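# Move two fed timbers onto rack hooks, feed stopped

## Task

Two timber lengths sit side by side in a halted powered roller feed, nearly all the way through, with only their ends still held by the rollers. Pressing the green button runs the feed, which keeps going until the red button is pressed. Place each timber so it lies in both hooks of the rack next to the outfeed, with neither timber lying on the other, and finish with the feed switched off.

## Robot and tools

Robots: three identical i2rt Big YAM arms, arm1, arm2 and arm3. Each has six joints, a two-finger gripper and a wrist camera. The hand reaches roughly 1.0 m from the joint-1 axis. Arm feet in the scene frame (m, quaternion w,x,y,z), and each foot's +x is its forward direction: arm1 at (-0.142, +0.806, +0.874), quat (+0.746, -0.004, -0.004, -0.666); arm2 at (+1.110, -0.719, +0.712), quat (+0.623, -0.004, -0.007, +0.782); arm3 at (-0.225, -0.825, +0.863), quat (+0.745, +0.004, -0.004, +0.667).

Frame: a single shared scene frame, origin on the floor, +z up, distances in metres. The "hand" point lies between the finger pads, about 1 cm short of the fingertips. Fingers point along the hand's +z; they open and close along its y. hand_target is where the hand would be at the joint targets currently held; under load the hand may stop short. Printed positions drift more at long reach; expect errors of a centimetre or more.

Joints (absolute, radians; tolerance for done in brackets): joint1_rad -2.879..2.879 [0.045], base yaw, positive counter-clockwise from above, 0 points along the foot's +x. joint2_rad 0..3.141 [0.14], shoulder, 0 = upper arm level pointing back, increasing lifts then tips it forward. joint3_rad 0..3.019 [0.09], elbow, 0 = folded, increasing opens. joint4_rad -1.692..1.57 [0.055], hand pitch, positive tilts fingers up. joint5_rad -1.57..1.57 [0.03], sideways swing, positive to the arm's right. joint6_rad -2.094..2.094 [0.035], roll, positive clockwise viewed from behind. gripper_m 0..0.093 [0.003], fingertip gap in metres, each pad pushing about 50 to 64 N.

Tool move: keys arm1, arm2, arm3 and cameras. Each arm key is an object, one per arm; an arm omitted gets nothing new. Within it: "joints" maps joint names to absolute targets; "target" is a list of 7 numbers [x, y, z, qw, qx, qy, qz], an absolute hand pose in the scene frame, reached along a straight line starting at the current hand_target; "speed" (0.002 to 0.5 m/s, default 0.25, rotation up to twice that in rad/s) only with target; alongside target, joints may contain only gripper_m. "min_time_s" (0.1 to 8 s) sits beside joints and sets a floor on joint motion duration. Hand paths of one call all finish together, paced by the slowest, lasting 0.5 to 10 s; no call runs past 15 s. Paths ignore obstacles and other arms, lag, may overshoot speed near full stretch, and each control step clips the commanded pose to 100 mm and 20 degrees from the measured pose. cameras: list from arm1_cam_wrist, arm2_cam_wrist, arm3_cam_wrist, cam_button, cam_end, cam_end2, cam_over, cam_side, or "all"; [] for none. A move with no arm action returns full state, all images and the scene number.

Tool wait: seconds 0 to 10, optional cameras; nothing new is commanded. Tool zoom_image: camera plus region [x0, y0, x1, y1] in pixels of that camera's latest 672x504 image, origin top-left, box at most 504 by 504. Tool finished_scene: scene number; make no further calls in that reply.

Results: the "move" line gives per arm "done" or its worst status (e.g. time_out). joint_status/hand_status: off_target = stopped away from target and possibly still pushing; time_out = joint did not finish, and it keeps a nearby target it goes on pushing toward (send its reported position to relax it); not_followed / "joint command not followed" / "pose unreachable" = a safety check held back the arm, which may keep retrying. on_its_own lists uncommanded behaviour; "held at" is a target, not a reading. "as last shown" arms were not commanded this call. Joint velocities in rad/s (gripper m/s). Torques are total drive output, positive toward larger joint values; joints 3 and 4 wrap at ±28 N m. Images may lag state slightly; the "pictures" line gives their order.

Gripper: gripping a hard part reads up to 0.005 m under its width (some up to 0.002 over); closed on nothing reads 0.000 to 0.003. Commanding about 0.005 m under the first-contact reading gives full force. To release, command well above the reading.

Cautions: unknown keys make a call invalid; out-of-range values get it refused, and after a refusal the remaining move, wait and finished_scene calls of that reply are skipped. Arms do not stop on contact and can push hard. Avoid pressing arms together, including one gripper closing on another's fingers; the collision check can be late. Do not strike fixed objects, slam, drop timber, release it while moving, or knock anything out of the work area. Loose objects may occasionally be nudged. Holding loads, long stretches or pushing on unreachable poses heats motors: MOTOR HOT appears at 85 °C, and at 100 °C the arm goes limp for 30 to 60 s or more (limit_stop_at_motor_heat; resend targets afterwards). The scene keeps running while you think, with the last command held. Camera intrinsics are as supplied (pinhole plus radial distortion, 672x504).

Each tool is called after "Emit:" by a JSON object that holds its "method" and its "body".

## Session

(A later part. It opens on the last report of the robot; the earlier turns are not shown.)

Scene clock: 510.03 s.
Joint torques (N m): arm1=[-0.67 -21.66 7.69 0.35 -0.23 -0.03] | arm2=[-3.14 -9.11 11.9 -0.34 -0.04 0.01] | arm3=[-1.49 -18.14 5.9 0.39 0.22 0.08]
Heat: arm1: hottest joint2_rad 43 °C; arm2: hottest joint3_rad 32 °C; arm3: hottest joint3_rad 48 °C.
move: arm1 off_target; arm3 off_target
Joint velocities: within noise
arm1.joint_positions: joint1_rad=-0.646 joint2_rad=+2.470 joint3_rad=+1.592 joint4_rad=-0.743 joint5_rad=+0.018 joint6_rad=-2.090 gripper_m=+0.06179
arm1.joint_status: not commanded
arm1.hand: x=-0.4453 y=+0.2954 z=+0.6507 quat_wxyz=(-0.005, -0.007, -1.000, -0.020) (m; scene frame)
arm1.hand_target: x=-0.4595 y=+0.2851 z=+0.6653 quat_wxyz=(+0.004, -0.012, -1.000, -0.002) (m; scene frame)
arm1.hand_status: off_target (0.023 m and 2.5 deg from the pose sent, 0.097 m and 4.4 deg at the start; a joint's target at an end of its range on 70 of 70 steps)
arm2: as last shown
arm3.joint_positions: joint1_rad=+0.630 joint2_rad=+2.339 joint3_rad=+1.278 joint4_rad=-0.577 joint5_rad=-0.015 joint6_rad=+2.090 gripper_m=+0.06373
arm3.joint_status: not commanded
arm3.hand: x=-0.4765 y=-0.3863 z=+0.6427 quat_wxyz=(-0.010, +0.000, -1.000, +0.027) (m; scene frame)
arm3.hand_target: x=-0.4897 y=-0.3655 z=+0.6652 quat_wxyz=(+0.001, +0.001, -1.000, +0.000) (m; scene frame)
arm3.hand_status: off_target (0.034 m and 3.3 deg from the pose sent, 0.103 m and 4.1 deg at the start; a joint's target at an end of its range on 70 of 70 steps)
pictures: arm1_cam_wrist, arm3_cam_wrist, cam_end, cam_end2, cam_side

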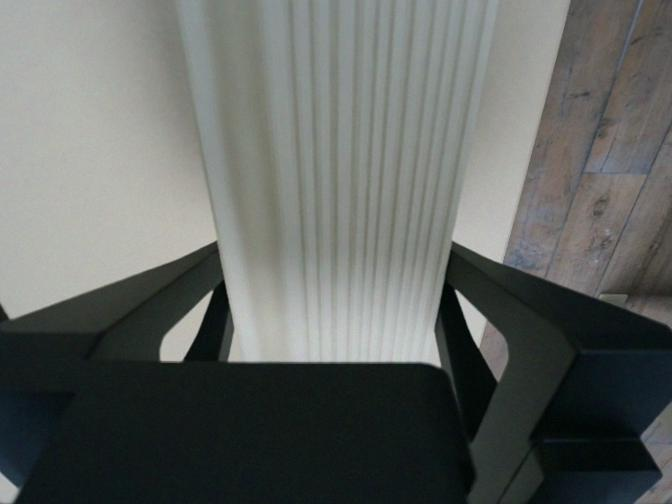

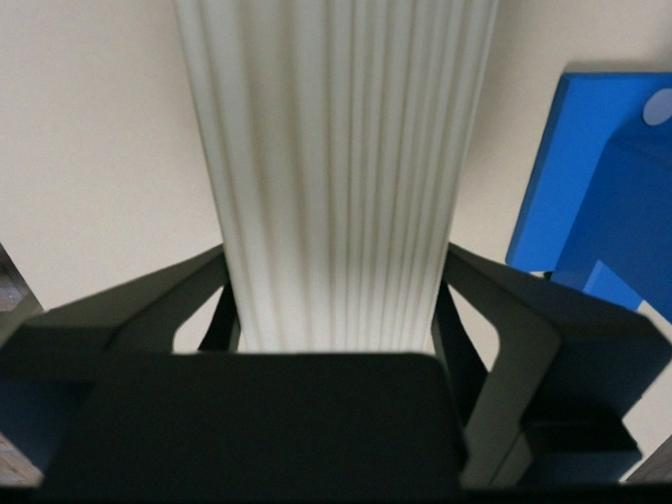

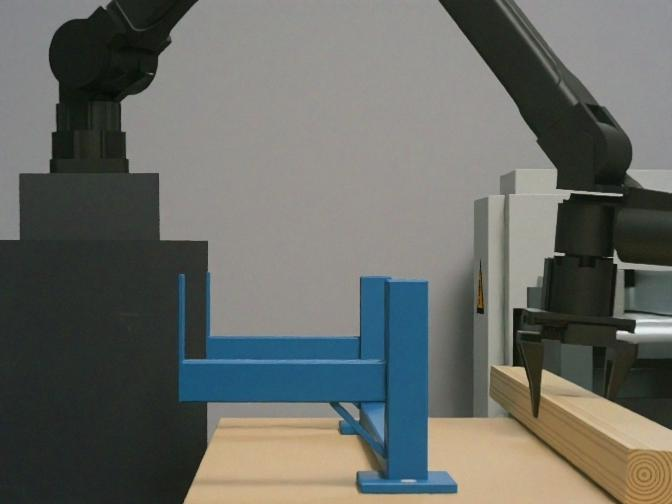

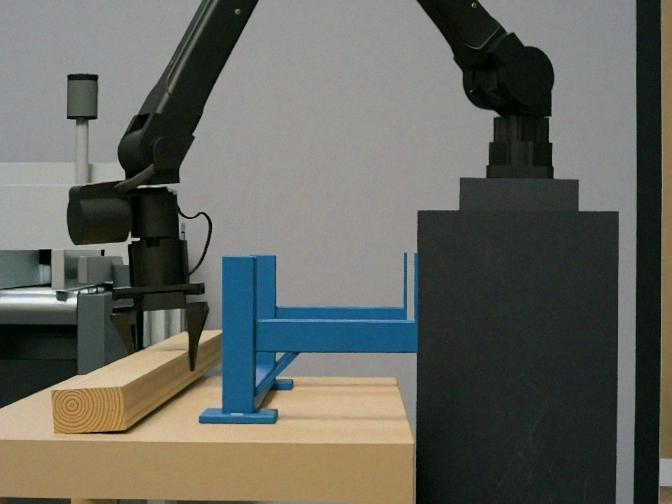

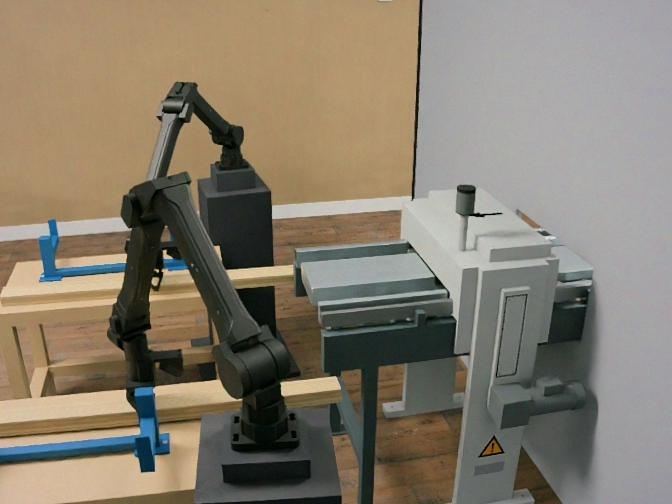

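Emit:
{"method": "move", "body": {"arm1": {"joints":{"gripper_m":0.075}}, "arm3": {"joints":{"gripper_m":0.075}}}}

Emit:
{"method": "move", "body": {"arm1": {"target":[-0.46,0.289,0.85,0,0,1,0],"speed":0.2,"joints":{"gripper_m":0.093}}, "arm3": {"target":[-0.485,-0.38,0.85,0,0,1,0],"speed":0.2,"joints":{"gripper_m":0.093}}, "cameras": ["all"]}}

Scene clock: 522.60 s.
Joint torques (N m): arm1=[-0.15 -21.07 7.86 0.35 -0.21 -0.02] | arm2=[-3.19 -9.11 11.9 -0.34 -0.04 0.01] | arm3=[-1.67 -16.62 6.13 0.53 0.08 0.07]
Heat: arm1: hottest joint2_rad 40 °C; arm2: hottest joint3_rad 33 °C; arm3: hottest joint3_rad 45 °C.
move: arm1 done; arm3 done
Joint velocities: within noise
arm1.joint_positions: joint1_rad=-0.649 joint2_rad=+2.461 joint3_rad=+1.592 joint4_rad=-0.743 joint5_rad=+0.017 joint6_rad=-2.090 gripper_m=+0.07493
arm1.joint_status: all done
arm1.hand: x=-0.4486 y=+0.2938 z=+0.6558 quat_wxyz=(-0.003, -0.008, -1.000, -0.016) (m; scene frame)
arm1.hand_target: x=-0.4596 y=+0.2851 z=+0.6652 quat_wxyz=(+0.003, -0.012, -1.000, -0.002) (m; scene frame)
arm1.hand_status: not commanded
arm2: as last shown
arm3.joint_positions: joint1_rad=+0.632 joint2_rad=+2.318 joint3_rad=+1.278 joint4_rad=-0.580 joint5_rad=-0.011 joint6_rad=+2.090 gripper_m=+0.07496
arm3.joint_status: all done
arm3.hand: x=-0.4800 y=-0.3808 z=+0.6532 quat_wxyz=(-0.008, +0.001, -1.000, +0.018) (m; scene frame)
arm3.hand_target: x=-0.4896 y=-0.3656 z=+0.6651 quat_wxyz=(+0.000, +0.001, -1.000, +0.000) (m; scene frame)
arm3.hand_status: not commanded
pictures: none

Scene clock: 524.33 s.
Joint torques (N m): arm1=[-0.21 -19.37 10.28 -0.36 -0.21 -0.02] | arm2=[-3.19 -9.11 11.89 -0.35 -0.04 0.01] | arm3=[-1.44 -13.68 7.31 0.2 0.06 0.07]
Heat: arm1: hottest joint2_rad 40 °C; arm2: hottest joint3_rad 33 °C; arm3: hottest joint3_rad 44 °C.
move: arm1 off_target; arm3 done
Joint velocities: within noise
arm1.joint_positions: joint1_rad=-0.649 joint2_rad=+2.134 joint3_rad=+1.577 joint4_rad=-1.032 joint5_rad=+0.017 joint6_rad=-2.090 gripper_m=+0.09292
arm1.joint_status: all done
arm1.hand: x=-0.4516 y=+0.2913 z=+0.8437 quat_wxyz=(+0.002, -0.009, -1.000, -0.007) (m; scene frame)
arm1.hand_target: x=-0.4596 y=+0.2889 z=+0.8501 quat_wxyz=(+0.003, -0.013, -1.000, -0.002) (m; scene frame)
arm1.hand_status: off_target (0.011 m and 1.3 deg from the pose sent, 0.195 m and 2.1 deg at the start; a joint's target at an end of its range on 52 of 52 steps)
arm2: as last shown
arm3.joint_positions: joint1_rad=+0.632 joint2_rad=+1.917 joint3_rad=+1.260 joint4_rad=-0.915 joint5_rad=-0.011 joint6_rad=+2.090 gripper_m=+0.09293
arm3.joint_status: all done
arm3.hand: x=-0.4833 y=-0.3777 z=+0.8505 quat_wxyz=(+0.004, +0.001, -1.000, -0.003) (m; scene frame)
arm3.hand_target: x=-0.4848 y=-0.3799 z=+0.8499 quat_wxyz=(+0.001, +0.003, -1.000, +0.000) (m; scene frame)
arm3.hand_status: done (0.003 m and 0.6 deg from the pose sent, 0.197 m and 2.2 deg at the start; a joint's target at an end of its range on 52 of 52 steps)
pictures: arm1_cam_wrist, arm2_cam_wrist, arm3_cam_wrist, cam_button, cam_end, cam_end2, cam_over, cam_side

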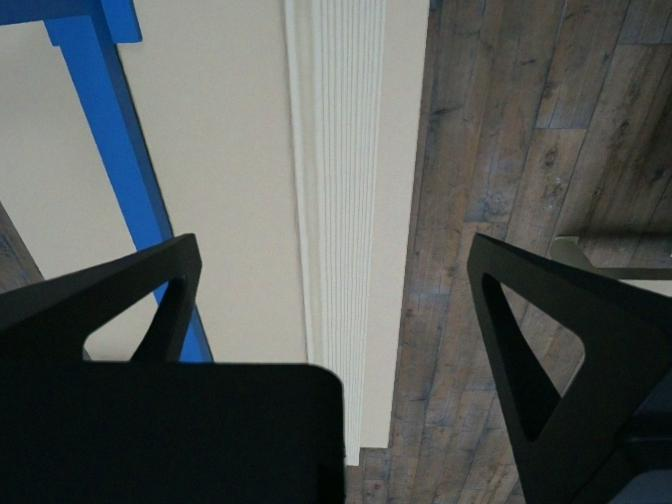

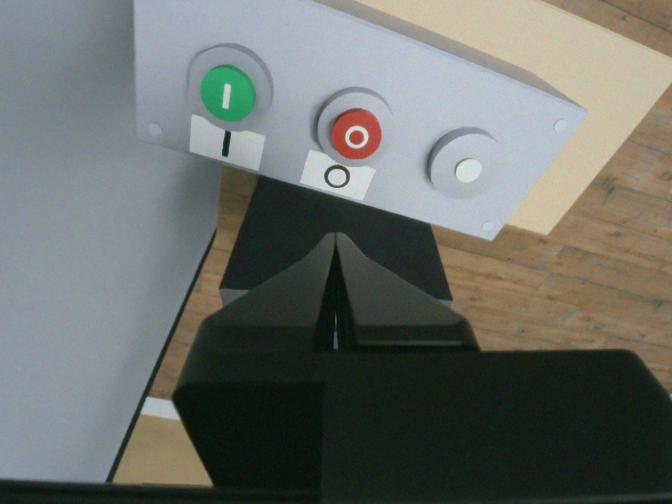

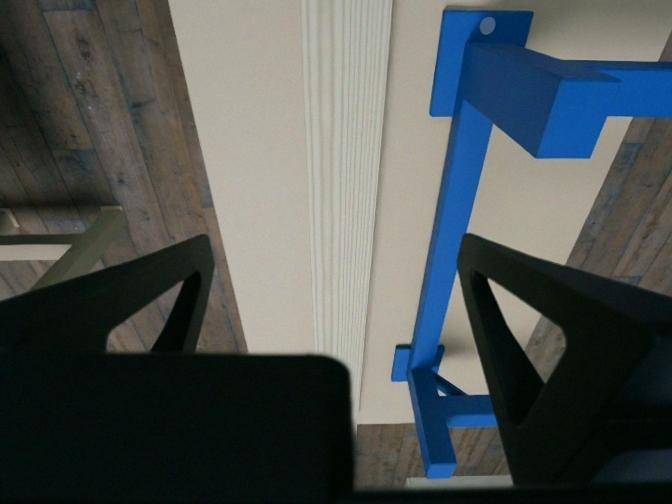

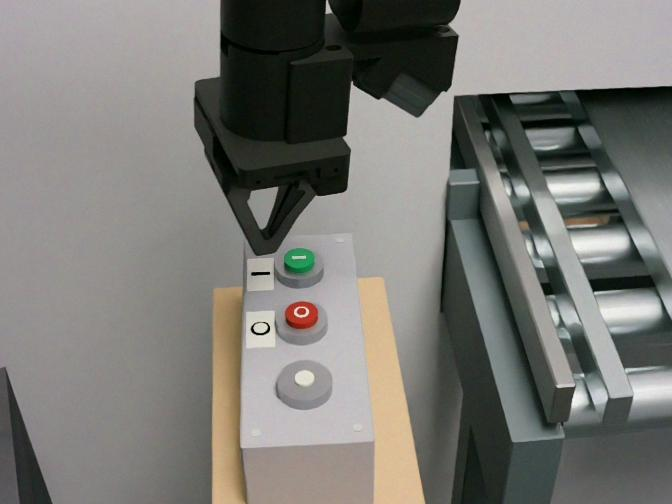

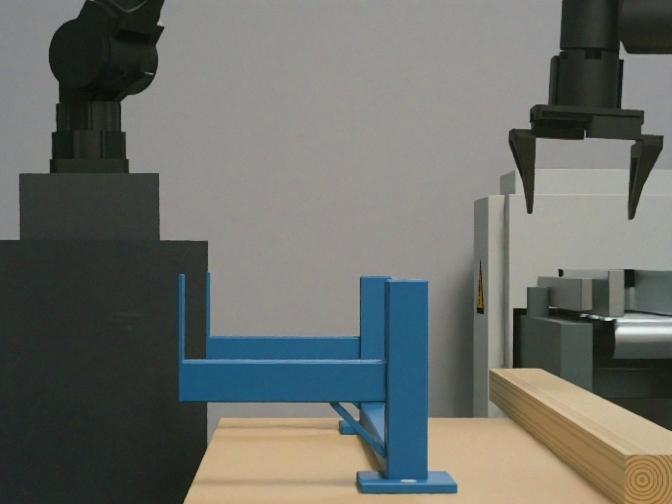

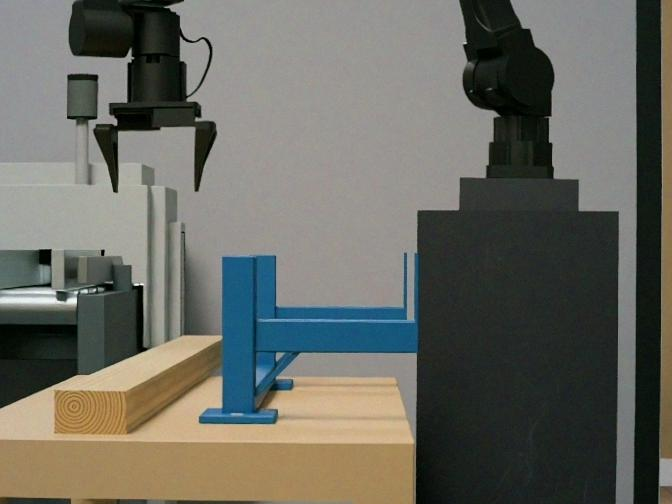

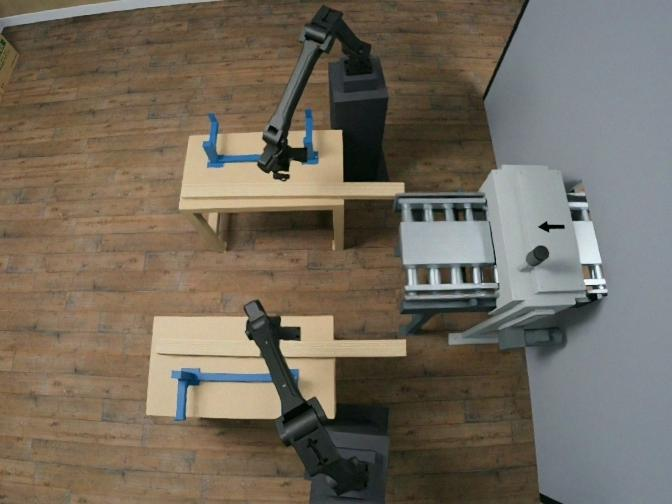

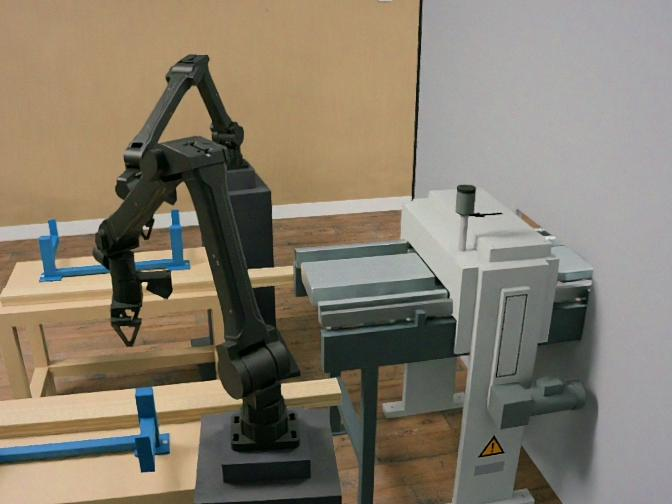

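Emit:
{"method": "move", "body": {"arm1": {"joints":{"joint6_rad":1.05}}, "arm3": {"joints":{"joint6_rad":-1.05}}}}

Emit:
{"method": "move", "body": {"arm1": {"target":[-0.475,0.292,0.72,0,1,0,0],"speed":0.25}, "arm3": {"target":[-0.515,-0.381,0.72,0,1,0,0],"speed":0.25}, "cameras": ["arm1_cam_wrist","arm3_cam_wrist"]}}

Scene clock: 550.97 s.
Joint torques (N m): arm1=[-0.26 -19.43 10.39 -0.31 -0.05 0.05] | arm2=[-3.14 -9.11 11.89 -0.34 -0.04 0.01] | arm3=[-1.49 -13.68 7.41 0.28 -0.08 -0.02]
Heat: arm1: hottest joint2_rad 37 °C; arm2: hottest joint3_rad 35 °C; arm3: hottest joint3_rad 40 °C.
move: arm1 done; arm3 done
Joint velocities: within noise
arm1.joint_positions: joint1_rad=-0.650 joint2_rad=+2.134 joint3_rad=+1.577 joint4_rad=-1.032 joint5_rad=+0.017 joint6_rad=+1.041 gripper_m=+0.09296
arm1.joint_status: all done
arm1.hand: x=-0.4520 y=+0.2915 z=+0.8437 quat_wxyz=(+0.007, -1.000, +0.004, +0.002) (m; scene frame)
arm1.hand_target: x=-0.4595 y=+0.2889 z=+0.8501 quat_wxyz=(+0.002, -1.000, +0.012, +0.003) (m; scene frame)
arm1.hand_status: not commanded
arm2: as last shown
arm3.joint_positions: joint1_rad=+0.632 joint2_rad=+1.917 joint3_rad=+1.260 joint4_rad=-0.915 joint5_rad=-0.011 joint6_rad=-1.040 gripper_m=+0.09297
arm3.joint_status: all done
arm3.hand: x=-0.4833 y=-0.3777 z=+0.8505 quat_wxyz=(-0.003, +1.000, -0.005, -0.004) (m; scene frame)
arm3.hand_target: x=-0.4848 y=-0.3799 z=+0.8499 quat_wxyz=(+0.000, +1.000, +0.003, -0.001) (m; scene frame)
arm3.hand_status: not commanded
pictures: none

Scene clock: 552.37 s.
Joint torques (N m): arm1=[-0.21 -20.01 9.91 0.54 -0.1 -0.03] | arm2=[-3.14 -9.11 11.89 -0.35 -0.04 0.01] | arm3=[-1.49 -14.33 7.41 0.91 -0.08 0.17]
Heat: arm1: hottest joint2_rad 37 °C; arm2: hottest joint3_rad 35 °C; arm3: hottest joint3_rad 40 °C.
move: arm1 off_target; arm3 off_target
Joint velocities: within noise
arm1.joint_positions: joint1_rad=-0.680 joint2_rad=+2.347 joint3_rad=+1.564 joint4_rad=-0.830 joint5_rad=+0.011 joint6_rad=+1.005 gripper_m=+0.09296
arm1.joint_status: not commanded
arm1.hand: x=-0.4633 y=+0.3032 z=+0.7149 quat_wxyz=(+0.015, -1.000, +0.000, -0.007) (m; scene frame)
arm1.hand_target: x=-0.4750 y=+0.2923 z=+0.7205 quat_wxyz=(+0.000, -1.000, +0.000, +0.000) (m; scene frame)
arm1.hand_status: off_target (0.017 m and 1.9 deg from the pose sent, 0.126 m and 0.9 deg at the start)
arm2: as last shown
arm3.joint_positions: joint1_rad=+0.685 joint2_rad=+2.175 joint3_rad=+1.252 joint4_rad=-0.685 joint5_rad=-0.010 joint6_rad=-1.001 gripper_m=+0.09297
arm3.joint_status: not commanded
arm3.hand: x=-0.5054 y=-0.3920 z=+0.7193 quat_wxyz=(+0.012, +1.000, +0.002, +0.006) (m; scene frame)
arm3.hand_target: x=-0.5149 y=-0.3812 z=+0.7204 quat_wxyz=(+0.000, +1.000, +0.000, +0.000) (m; scene frame)
arm3.hand_status: off_target (0.015 m and 1.5 deg from the pose sent, 0.134 m and 0.8 deg at the start)
pictures: arm1_cam_wrist, arm3_cam_wrist

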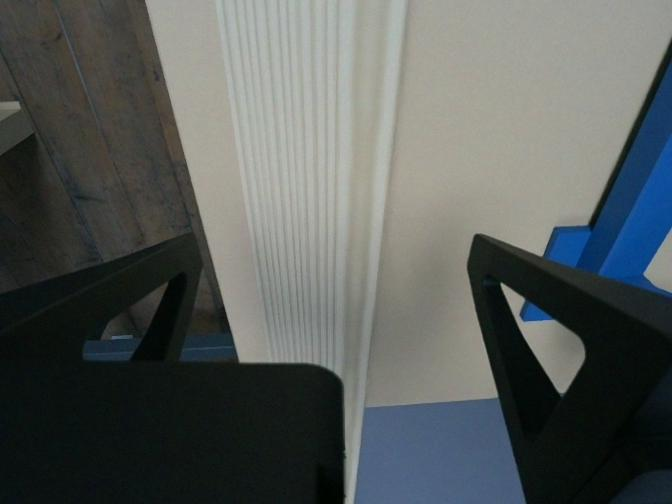

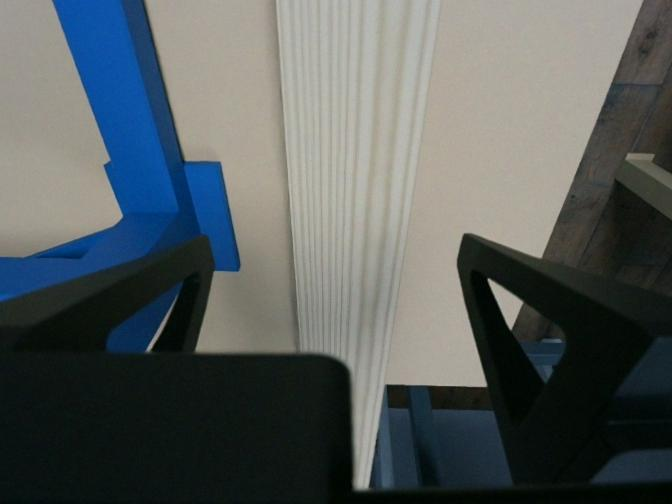

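Emit:
{"method": "move", "body": {"arm1": {"target":[-0.487,0.281,0.655,0,1,0,0],"speed":0.15}, "arm3": {"target":[-0.524,-0.374,0.653,0,1,0,0],"speed":0.15}}}

Emit:
{"method": "move", "body": {"arm1": {"joints":{"gripper_m":0.045}}, "arm3": {"joints":{"gripper_m":0.045}}, "cameras": ["arm1_cam_wrist","arm3_cam_wrist"]}}

Scene clock: 571.23 s.
Joint torques (N m): arm1=[-0.26 -19.9 9.51 0.46 -0.1 -0.07] | arm2=[-3.19 -9.11 11.89 -0.34 -0.04 0.01] | arm3=[-1.14 -14.8 6.98 0.88 -0.07 0.14]
Heat: arm1: hottest joint2_rad 37 °C; arm2: hottest joint3_rad 36 °C; arm3: hottest joint3_rad 38 °C.
move: arm1 off_target; arm3 off_target
Joint velocities: within noise
arm1.joint_positions: joint1_rad=-0.685 joint2_rad=+2.491 joint3_rad=+1.658 joint4_rad=-0.773 joint5_rad=+0.011 joint6_rad=+0.998 gripper_m=+0.09296
arm1.joint_status: not commanded
arm1.hand: x=-0.4753 y=+0.2900 z=+0.6547 quat_wxyz=(+0.012, -1.000, -0.001, -0.005) (m; scene frame)
arm1.hand_target: x=-0.4869 y=+0.2814 z=+0.6554 quat_wxyz=(+0.000, -1.000, +0.000, +0.000) (m; scene frame)
arm1.hand_status: off_target (0.015 m and 1.5 deg from the pose sent, 0.068 m and 1.9 deg at the start)
arm2: as last shown
arm3.joint_positions: joint1_rad=+0.688 joint2_rad=+2.328 joint3_rad=+1.314 joint4_rad=-0.590 joint5_rad=-0.010 joint6_rad=-0.993 gripper_m=+0.09297
arm3.joint_status: not commanded
arm3.hand: x=-0.5123 y=-0.3834 z=+0.6551 quat_wxyz=(+0.011, +1.000, +0.000, +0.005) (m; scene frame)
arm3.hand_target: x=-0.5238 y=-0.3744 z=+0.6534 quat_wxyz=(+0.000, +1.000, +0.000, +0.000) (m; scene frame)
arm3.hand_status: off_target (0.015 m and 1.4 deg from the pose sent, 0.071 m and 1.5 deg at the start)
pictures: none

Scene clock: 571.83 s.
Joint torques (N m): arm1=[0.32 -20.01 9.51 0.77 -0.13 -0.09] | arm2=[-3.14 -9.11 11.89 -0.34 -0.04 0.01] | arm3=[-1.26 -14.74 6.95 0.98 -0.01 0.13]
Heat: arm1: hottest joint2_rad 37 °C; arm2: hottest joint3_rad 36 °C; arm3: hottest joint3_rad 38 °C.
move: arm1 off_target; arm3 off_target
Joint velocities: within noise
arm1.joint_positions: joint1_rad=-0.690 joint2_rad=+2.492 joint3_rad=+1.658 joint4_rad=-0.780 joint5_rad=+0.012 joint6_rad=+0.998 gripper_m=+0.06175
arm1.joint_status: gripper_m off_target (ended at +0.06178, target +0.04500)
arm1.hand: x=-0.4768 y=+0.2934 z=+0.6545 quat_wxyz=(+0.015, -1.000, +0.002, -0.007) (m; scene frame)
arm1.hand_target: x=-0.4868 y=+0.2815 z=+0.6552 quat_wxyz=(+0.000, -1.000, +0.000, +0.000) (m; scene frame)
arm1.hand_status: not commanded
arm2.joint_positions: joint1_rad=+0.001 joint2_rad=+1.271 joint3_rad=+0.997 joint4_rad=-1.359 joint5_rad=-0.013 joint6_rad=-0.069 gripper_m=+0.00050
arm2.joint_status: not commanded
arm2.hand: x=+1.0330 y=-0.4013 z=+0.8744 quat_wxyz=(+0.019, +0.803, -0.596, +0.023) (m; scene frame)
arm2.hand_target: x=+1.0323 y=-0.3843 z=+0.8998 quat_wxyz=(-0.001, +0.804, -0.595, +0.000) (m; scene frame)
arm2.hand_status: not commanded
arm3.joint_positions: joint1_rad=+0.690 joint2_rad=+2.328 joint3_rad=+1.314 joint4_rad=-0.593 joint5_rad=-0.012 joint6_rad=-0.992 gripper_m=+0.06297
arm3.joint_status: gripper_m off_target (ended at +0.06300, target +0.04500)
arm3.hand: x=-0.5129 y=-0.3845 z=+0.6551 quat_wxyz=(+0.012, +1.000, +0.000, +0.005) (m; scene frame)
arm3.hand_target: x=-0.5239 y=-0.3744 z=+0.6534 quat_wxyz=(+0.000, +1.000, +0.000, +0.000) (m; scene frame)
arm3.hand_status: not commanded
pictures: arm1_cam_wrist, arm3_cam_wrist

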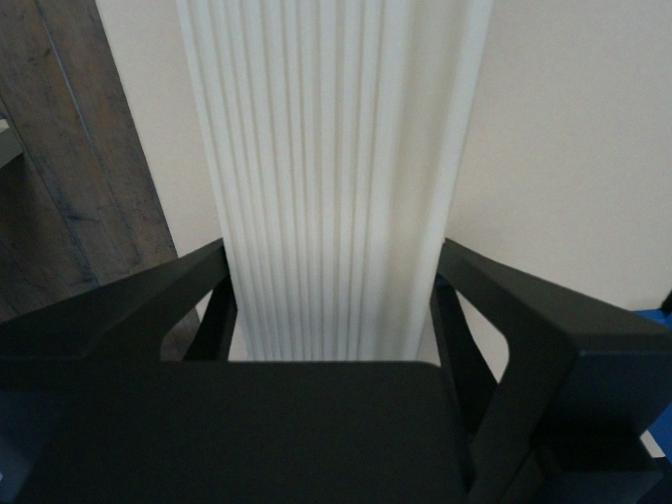

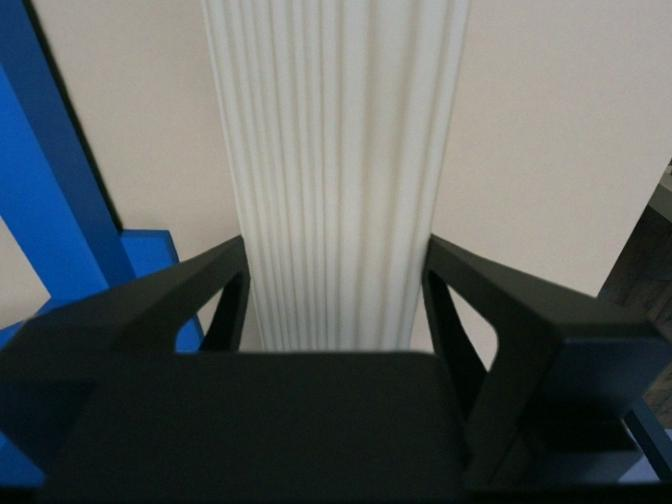

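Emit:
{"method": "move", "body": {"arm1": {"target":[-0.49,0.265,0.99,0,1,0,0],"speed":0.15}, "arm3": {"target":[-0.525,-0.36,0.99,0,1,0,0],"speed":0.15}, "cameras": ["cam_end","cam_end2","cam_side","cam_over","arm1_cam_wrist","arm3_cam_wrist"]}}

Scene clock: 583.50 s.
Joint torques (N m): arm1=[1.55 -24.41 17.69 -1.11 -0.21 0.05] | arm2=[-3.14 -9.11 11.9 -0.34 -0.04 0.01] | arm3=[-2.67 -18.43 15.36 -0.49 -0.04 -0.05]
Heat: arm1: hottest joint2_rad 38 °C; arm2: hottest joint3_rad 36 °C; arm3: hottest joint3_rad 39 °C.
move: arm1 off_target; arm3 off_target
Joint velocities: within noise
arm1.joint_positions: joint1_rad=-0.690 joint2_rad=+2.134 joint3_rad=+1.806 joint4_rad=-1.372 joint5_rad=+0.012 joint6_rad=+0.999 gripper_m=+0.06175
arm1.joint_status: not commanded
arm1.hand: x=-0.4776 y=+0.2963 z=+0.9247 quat_wxyz=(+0.052, -0.998, +0.002, -0.030) (m; scene frame)
arm1.hand_target: x=-0.4871 y=+0.2696 z=+0.9903 quat_wxyz=(-0.001, -1.000, +0.000, +0.000) (m; scene frame)
arm1.hand_status: off_target (0.073 m and 6.9 deg from the pose sent, 0.337 m and 1.9 deg at the start; pose on its path clipped on 85 of 131 steps)
arm2: as last shown
arm3.joint_positions: joint1_rad=+0.690 joint2_rad=+1.884 joint3_rad=+1.436 joint4_rad=-1.267 joint5_rad=-0.008 joint6_rad=-0.993 gripper_m=+0.06297
arm3.joint_status: not commanded
arm3.hand: x=-0.5059 y=-0.3978 z=+0.9268 quat_wxyz=(+0.056, +0.998, +0.000, +0.036) (m; scene frame)
arm3.hand_target: x=-0.5216 y=-0.3653 z=+0.9907 quat_wxyz=(-0.001, +1.000, +0.000, +0.000) (m; scene frame)
arm3.hand_status: off_target (0.076 m and 7.7 deg from the pose sent, 0.336 m and 1.5 deg at the start; pose on its path clipped on 39 of 131 steps)
pictures: arm1_cam_wrist, arm3_cam_wrist, cam_end, cam_end2, cam_over, cam_side

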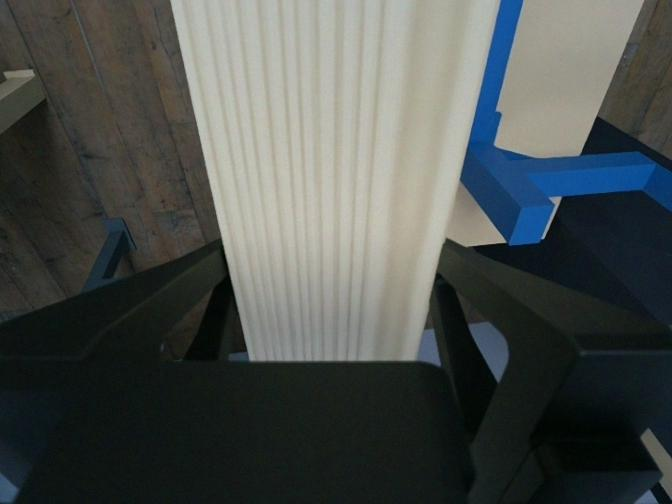

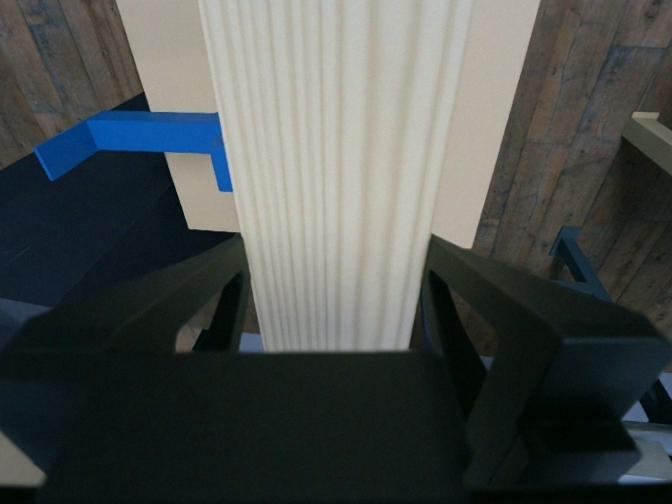

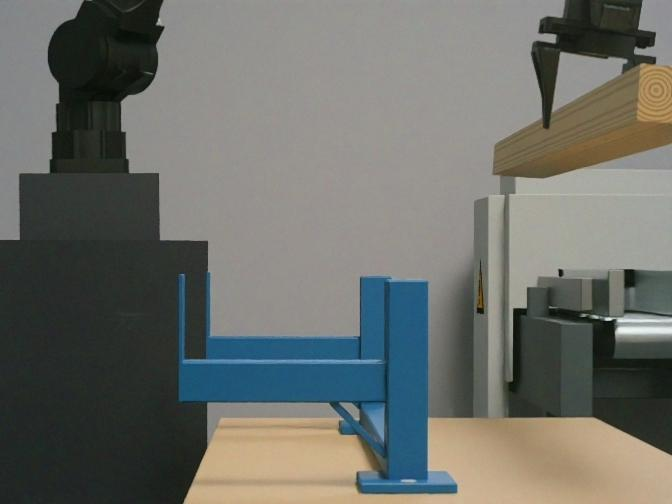

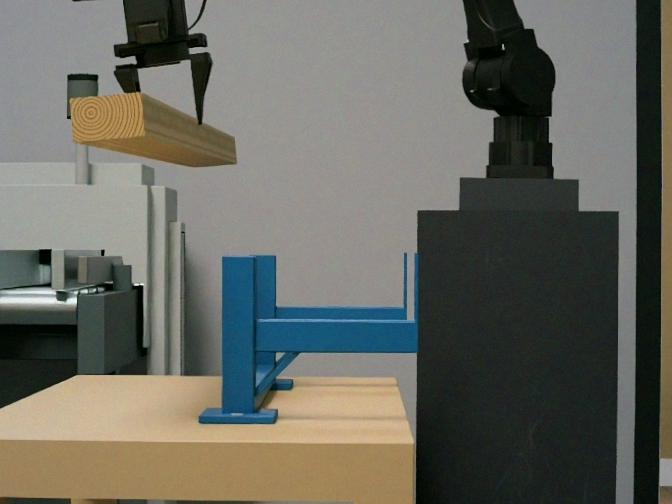

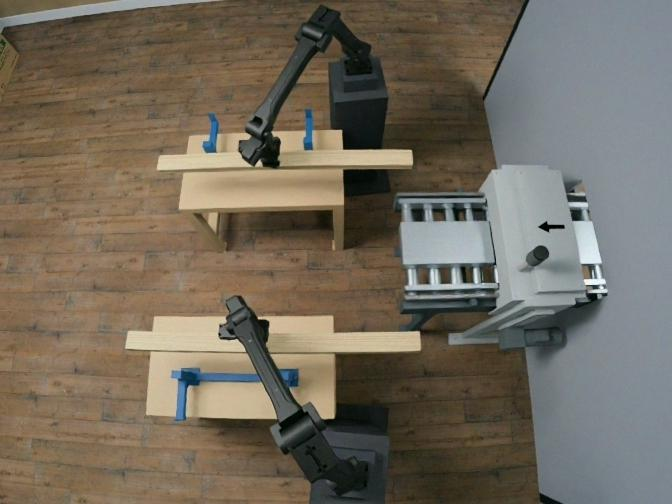

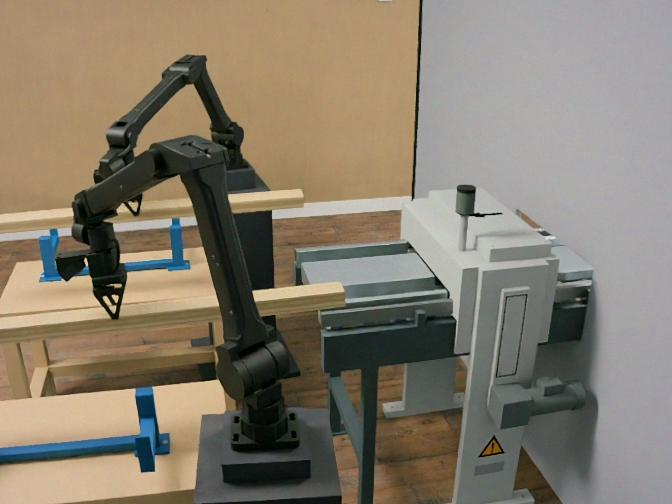

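Emit:
{"method": "move", "body": {"arm1": {"target":[-0.51,0.53,0.98,0,1,0,0],"speed":0.15}, "arm3": {"target":[-0.60,-0.575,0.98,0,1,0,0],"speed":0.15}, "cameras": ["cam_end","cam_end2","cam_side","cam_over","arm1_cam_wrist","arm3_cam_wrist"]}}

Scene clock: 627.03 s.
Joint torques (N m): arm1=[0.38 -18.43 11.49 -0.09 -0.23 -0.09] | arm2=[-3.19 -9.11 11.89 -0.35 -0.04 0.01] | arm3=[-1.96 -16.62 9.98 0.38 -0.01 0.13]
Heat: arm1: hottest joint3_rad 41 °C; arm2: hottest joint3_rad 37 °C; arm3: hottest joint3_rad 52 °C.
move: arm1 off_target; arm3 off_target
Joint velocities: within noise
arm1.joint_positions: joint1_rad=-1.031 joint2_rad=+1.697 joint3_rad=+1.184 joint4_rad=-1.160 joint5_rad=+0.017 joint6_rad=+0.661 gripper_m=+0.06175
arm1.joint_status: not commanded
arm1.hand: x=-0.4968 y=+0.5399 z=+0.9401 quat_wxyz=(+0.032, -0.999, +0.003, -0.036) (m; scene frame)
arm1.hand_target: x=-0.5088 y=+0.5309 z=+0.9794 quat_wxyz=(+0.000, -1.000, +0.000, +0.000) (m; scene frame)
arm1.hand_status: off_target (0.043 m and 5.5 deg from the pose sent, 0.242 m and 6.9 deg at the start)
arm2: as last shown
arm3.joint_positions: joint1_rad=+1.089 joint2_rad=+1.665 joint3_rad=+1.172 joint4_rad=-1.184 joint5_rad=-0.015 joint6_rad=-0.602 gripper_m=+0.06297
arm3.joint_status: not commanded
arm3.hand: x=-0.5870 y=-0.5845 z=+0.9392 quat_wxyz=(+0.030, +0.999, +0.004, +0.040) (m; scene frame)
arm3.hand_target: x=-0.5988 y=-0.5759 z=+0.9794 quat_wxyz=(+0.000, +1.000, +0.000, +0.000) (m; scene frame)
arm3.hand_status: off_target (0.044 m and 5.7 deg from the pose sent, 0.208 m and 7.7 deg at the start)
pictures: arm1_cam_wrist, arm3_cam_wrist, cam_end, cam_end2, cam_over, cam_side

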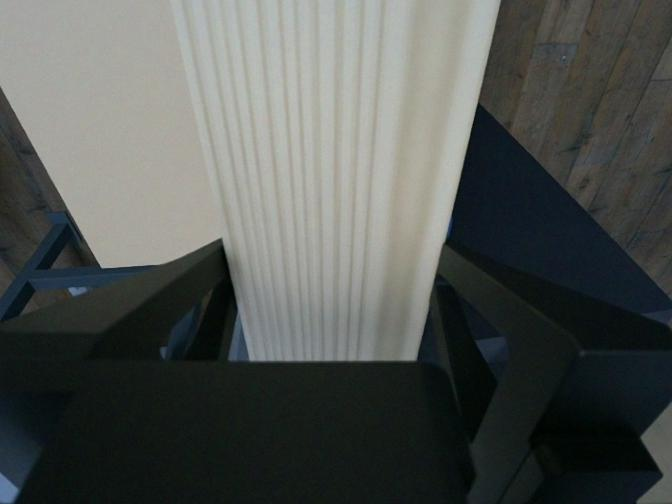

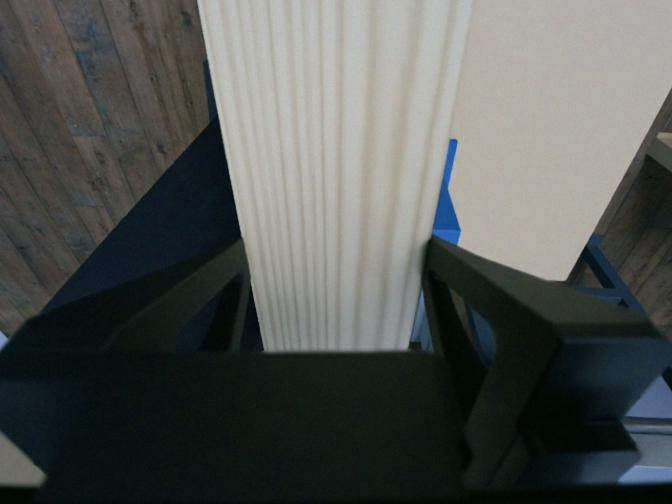

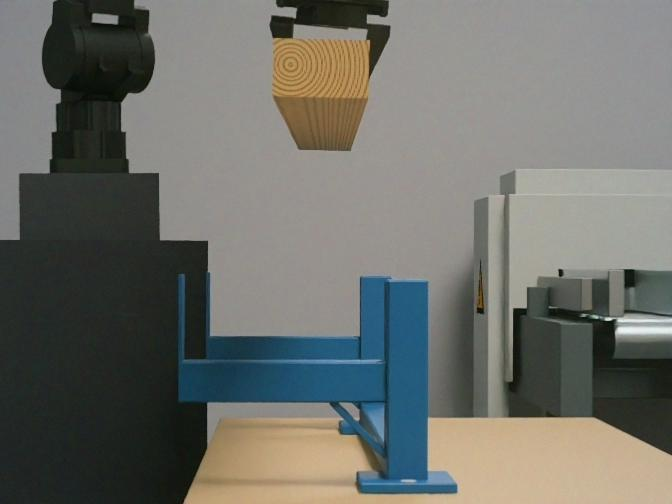

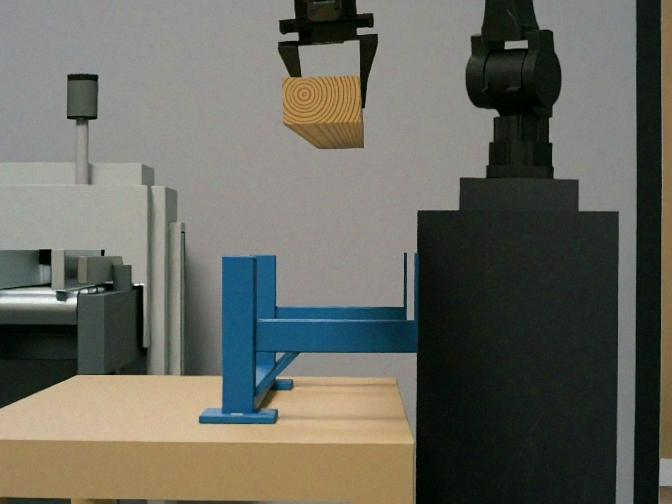

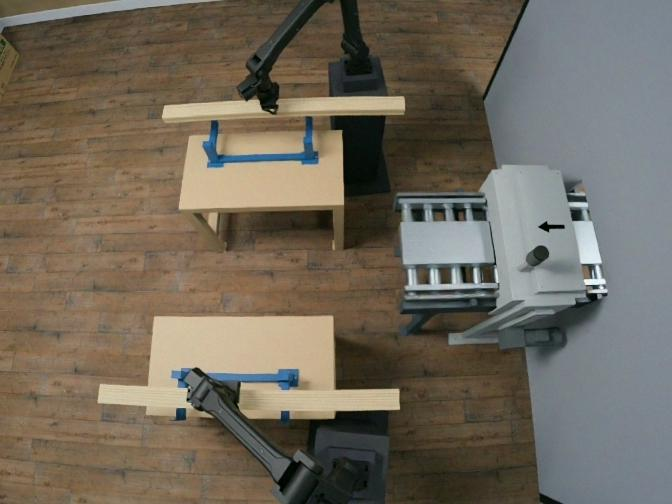

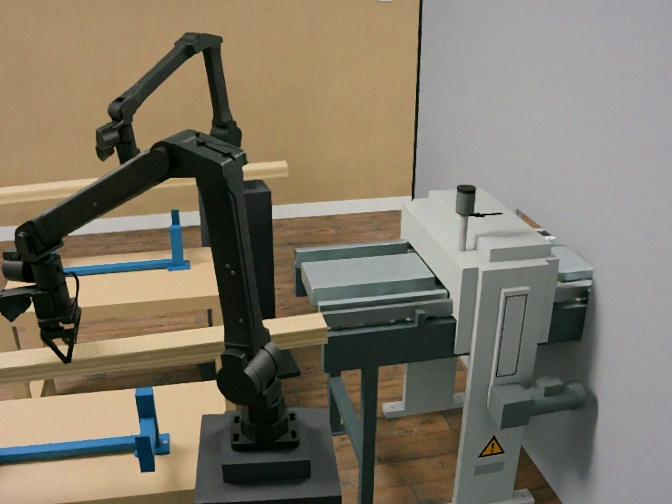

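Emit:
{"method": "move", "body": {"arm1": {"target":[-0.51,0.56,0.845,0,1,0,0],"speed":0.12}, "arm3": {"target":[-0.60,-0.575,0.845,0,1,0,0],"speed":0.12}, "cameras": ["cam_end","cam_end2","cam_side","cam_over"]}}

Scene clock: 645.80 s.
Joint torques (N m): arm1=[0.09 -16.09 8.91 0.08 -0.22 -0.07] | arm2=[-3.14 -9.11 11.89 -0.34 -0.04 0.01] | arm3=[-2.2 -15.03 7.99 0.47 -0.06 0.11]
Heat: arm1: hottest joint2_rad 38 °C; arm2: hottest joint3_rad 38 °C; arm3: hottest joint3_rad 49 °C.
move: arm1 off_target; arm3 off_target
Joint velocities: within noise
arm1.joint_positions: joint1_rad=-1.082 joint2_rad=+1.830 joint3_rad=+0.991 joint4_rad=-0.798 joint5_rad=+0.017 joint6_rad=+0.604 gripper_m=+0.06175
arm1.joint_status: not commanded
arm1.hand: x=-0.4925 y=+0.5689 z=+0.8235 quat_wxyz=(+0.020, -1.000, +0.001, -0.023) (m; scene frame)
arm1.hand_target: x=-0.5094 y=+0.5604 z=+0.8450 quat_wxyz=(+0.000, -1.000, +0.000, +0.000) (m; scene frame)
arm1.hand_status: off_target (0.029 m and 3.5 deg from the pose sent, 0.098 m and 5.5 deg at the start)
arm2: as last shown
arm3.joint_positions: joint1_rad=+1.089 joint2_rad=+1.831 joint3_rad=+1.021 joint4_rad=-0.834 joint5_rad=-0.013 joint6_rad=-0.599 gripper_m=+0.06297
arm3.joint_status: not commanded
arm3.hand: x=-0.5826 y=-0.5857 z=+0.8205 quat_wxyz=(+0.020, +0.999, +0.003, +0.027) (m; scene frame)
arm3.hand_target: x=-0.5994 y=-0.5755 z=+0.8449 quat_wxyz=(+0.000, +1.000, +0.000, +0.000) (m; scene frame)
arm3.hand_status: off_target (0.032 m and 3.8 deg from the pose sent, 0.095 m and 5.7 deg at the start)
pictures: cam_end, cam_end2, cam_over, cam_side

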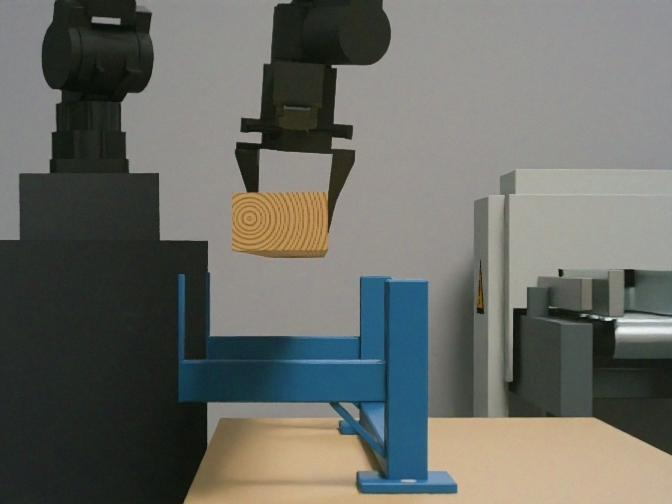

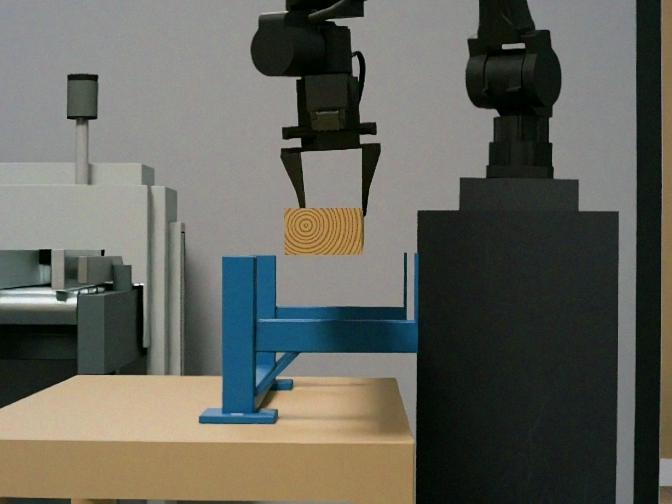

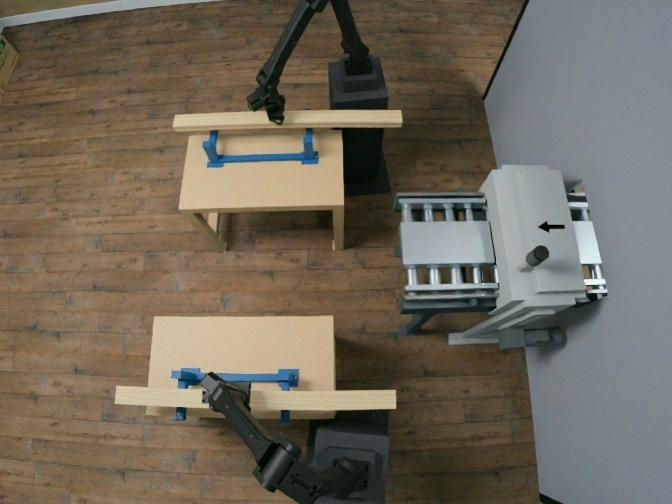

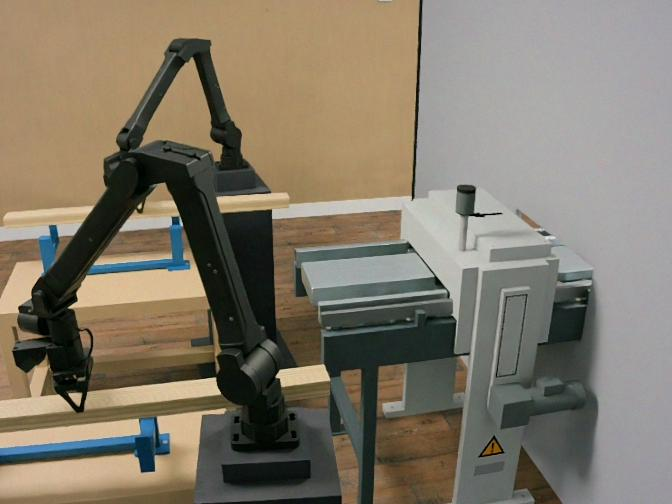

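Emit:
{"method": "move", "body": {"arm1": {"target":[-0.51,0.56,0.775,0,1,0,0],"speed":0.12}, "arm3": {"target":[-0.60,-0.575,0.775,0,1,0,0],"speed":0.12}, "cameras": ["cam_end","cam_end2","cam_side"]}}

Scene clock: 659.17 s.
Joint torques (N m): arm1=[-0.44 -16.85 6.98 -0.02 -0.2 -0.07] | arm2=[-3.19 -9.11 11.89 -0.34 -0.04 0.01] | arm3=[-1.61 -15.5 6.42 0.5 -0.05 0.14]
Heat: arm1: hottest joint2_rad 36 °C; arm2: hottest joint3_rad 38 °C; arm3: hottest joint3_rad 47 °C.
move: arm1 off_target; arm3 off_target
Joint velocities: within noise
arm1.joint_positions: joint1_rad=-1.082 joint2_rad=+1.983 joint3_rad=+0.967 joint4_rad=-0.619 joint5_rad=+0.016 joint6_rad=+0.601 gripper_m=+0.06175
arm1.joint_status: not commanded
arm1.hand: x=-0.4908 y=+0.5692 z=+0.7545 quat_wxyz=(+0.019, -1.000, -0.001, -0.022) (m; scene frame)
arm1.hand_target: x=-0.5095 y=+0.5605 z=+0.7748 quat_wxyz=(+0.000, -1.000, +0.000, +0.000) (m; scene frame)
arm1.hand_status: off_target (0.030 m and 3.3 deg from the pose sent, 0.052 m and 3.5 deg at the start)
arm2: as last shown
arm3.joint_positions: joint1_rad=+1.089 joint2_rad=+1.974 joint3_rad=+0.995 joint4_rad=-0.659 joint5_rad=-0.014 joint6_rad=-0.598 gripper_m=+0.06297
arm3.joint_status: not commanded
arm3.hand: x=-0.5819 y=-0.5853 z=+0.7532 quat_wxyz=(+0.018, +1.000, +0.002, +0.024) (m; scene frame)
arm3.hand_target: x=-0.5995 y=-0.5754 z=+0.7749 quat_wxyz=(+0.000, +1.000, +0.000, +0.000) (m; scene frame)
arm3.hand_status: off_target (0.030 m and 3.5 deg from the pose sent, 0.050 m and 3.8 deg at the start)
pictures: cam_end, cam_end2, cam_side

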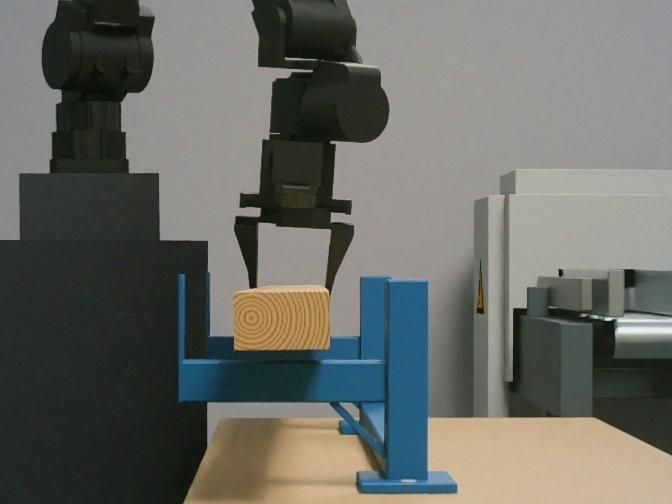

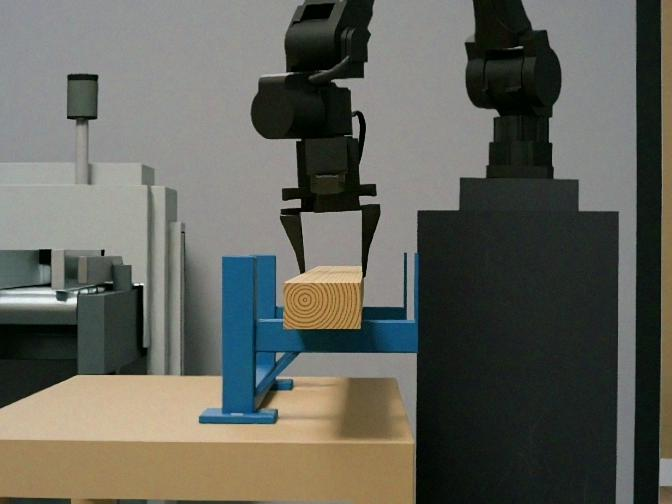

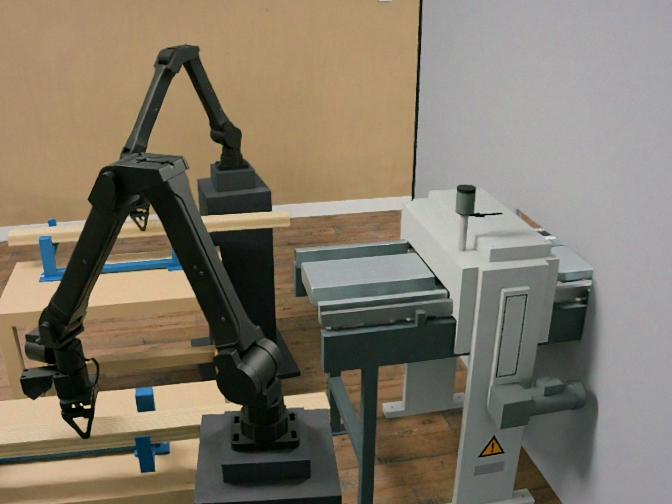

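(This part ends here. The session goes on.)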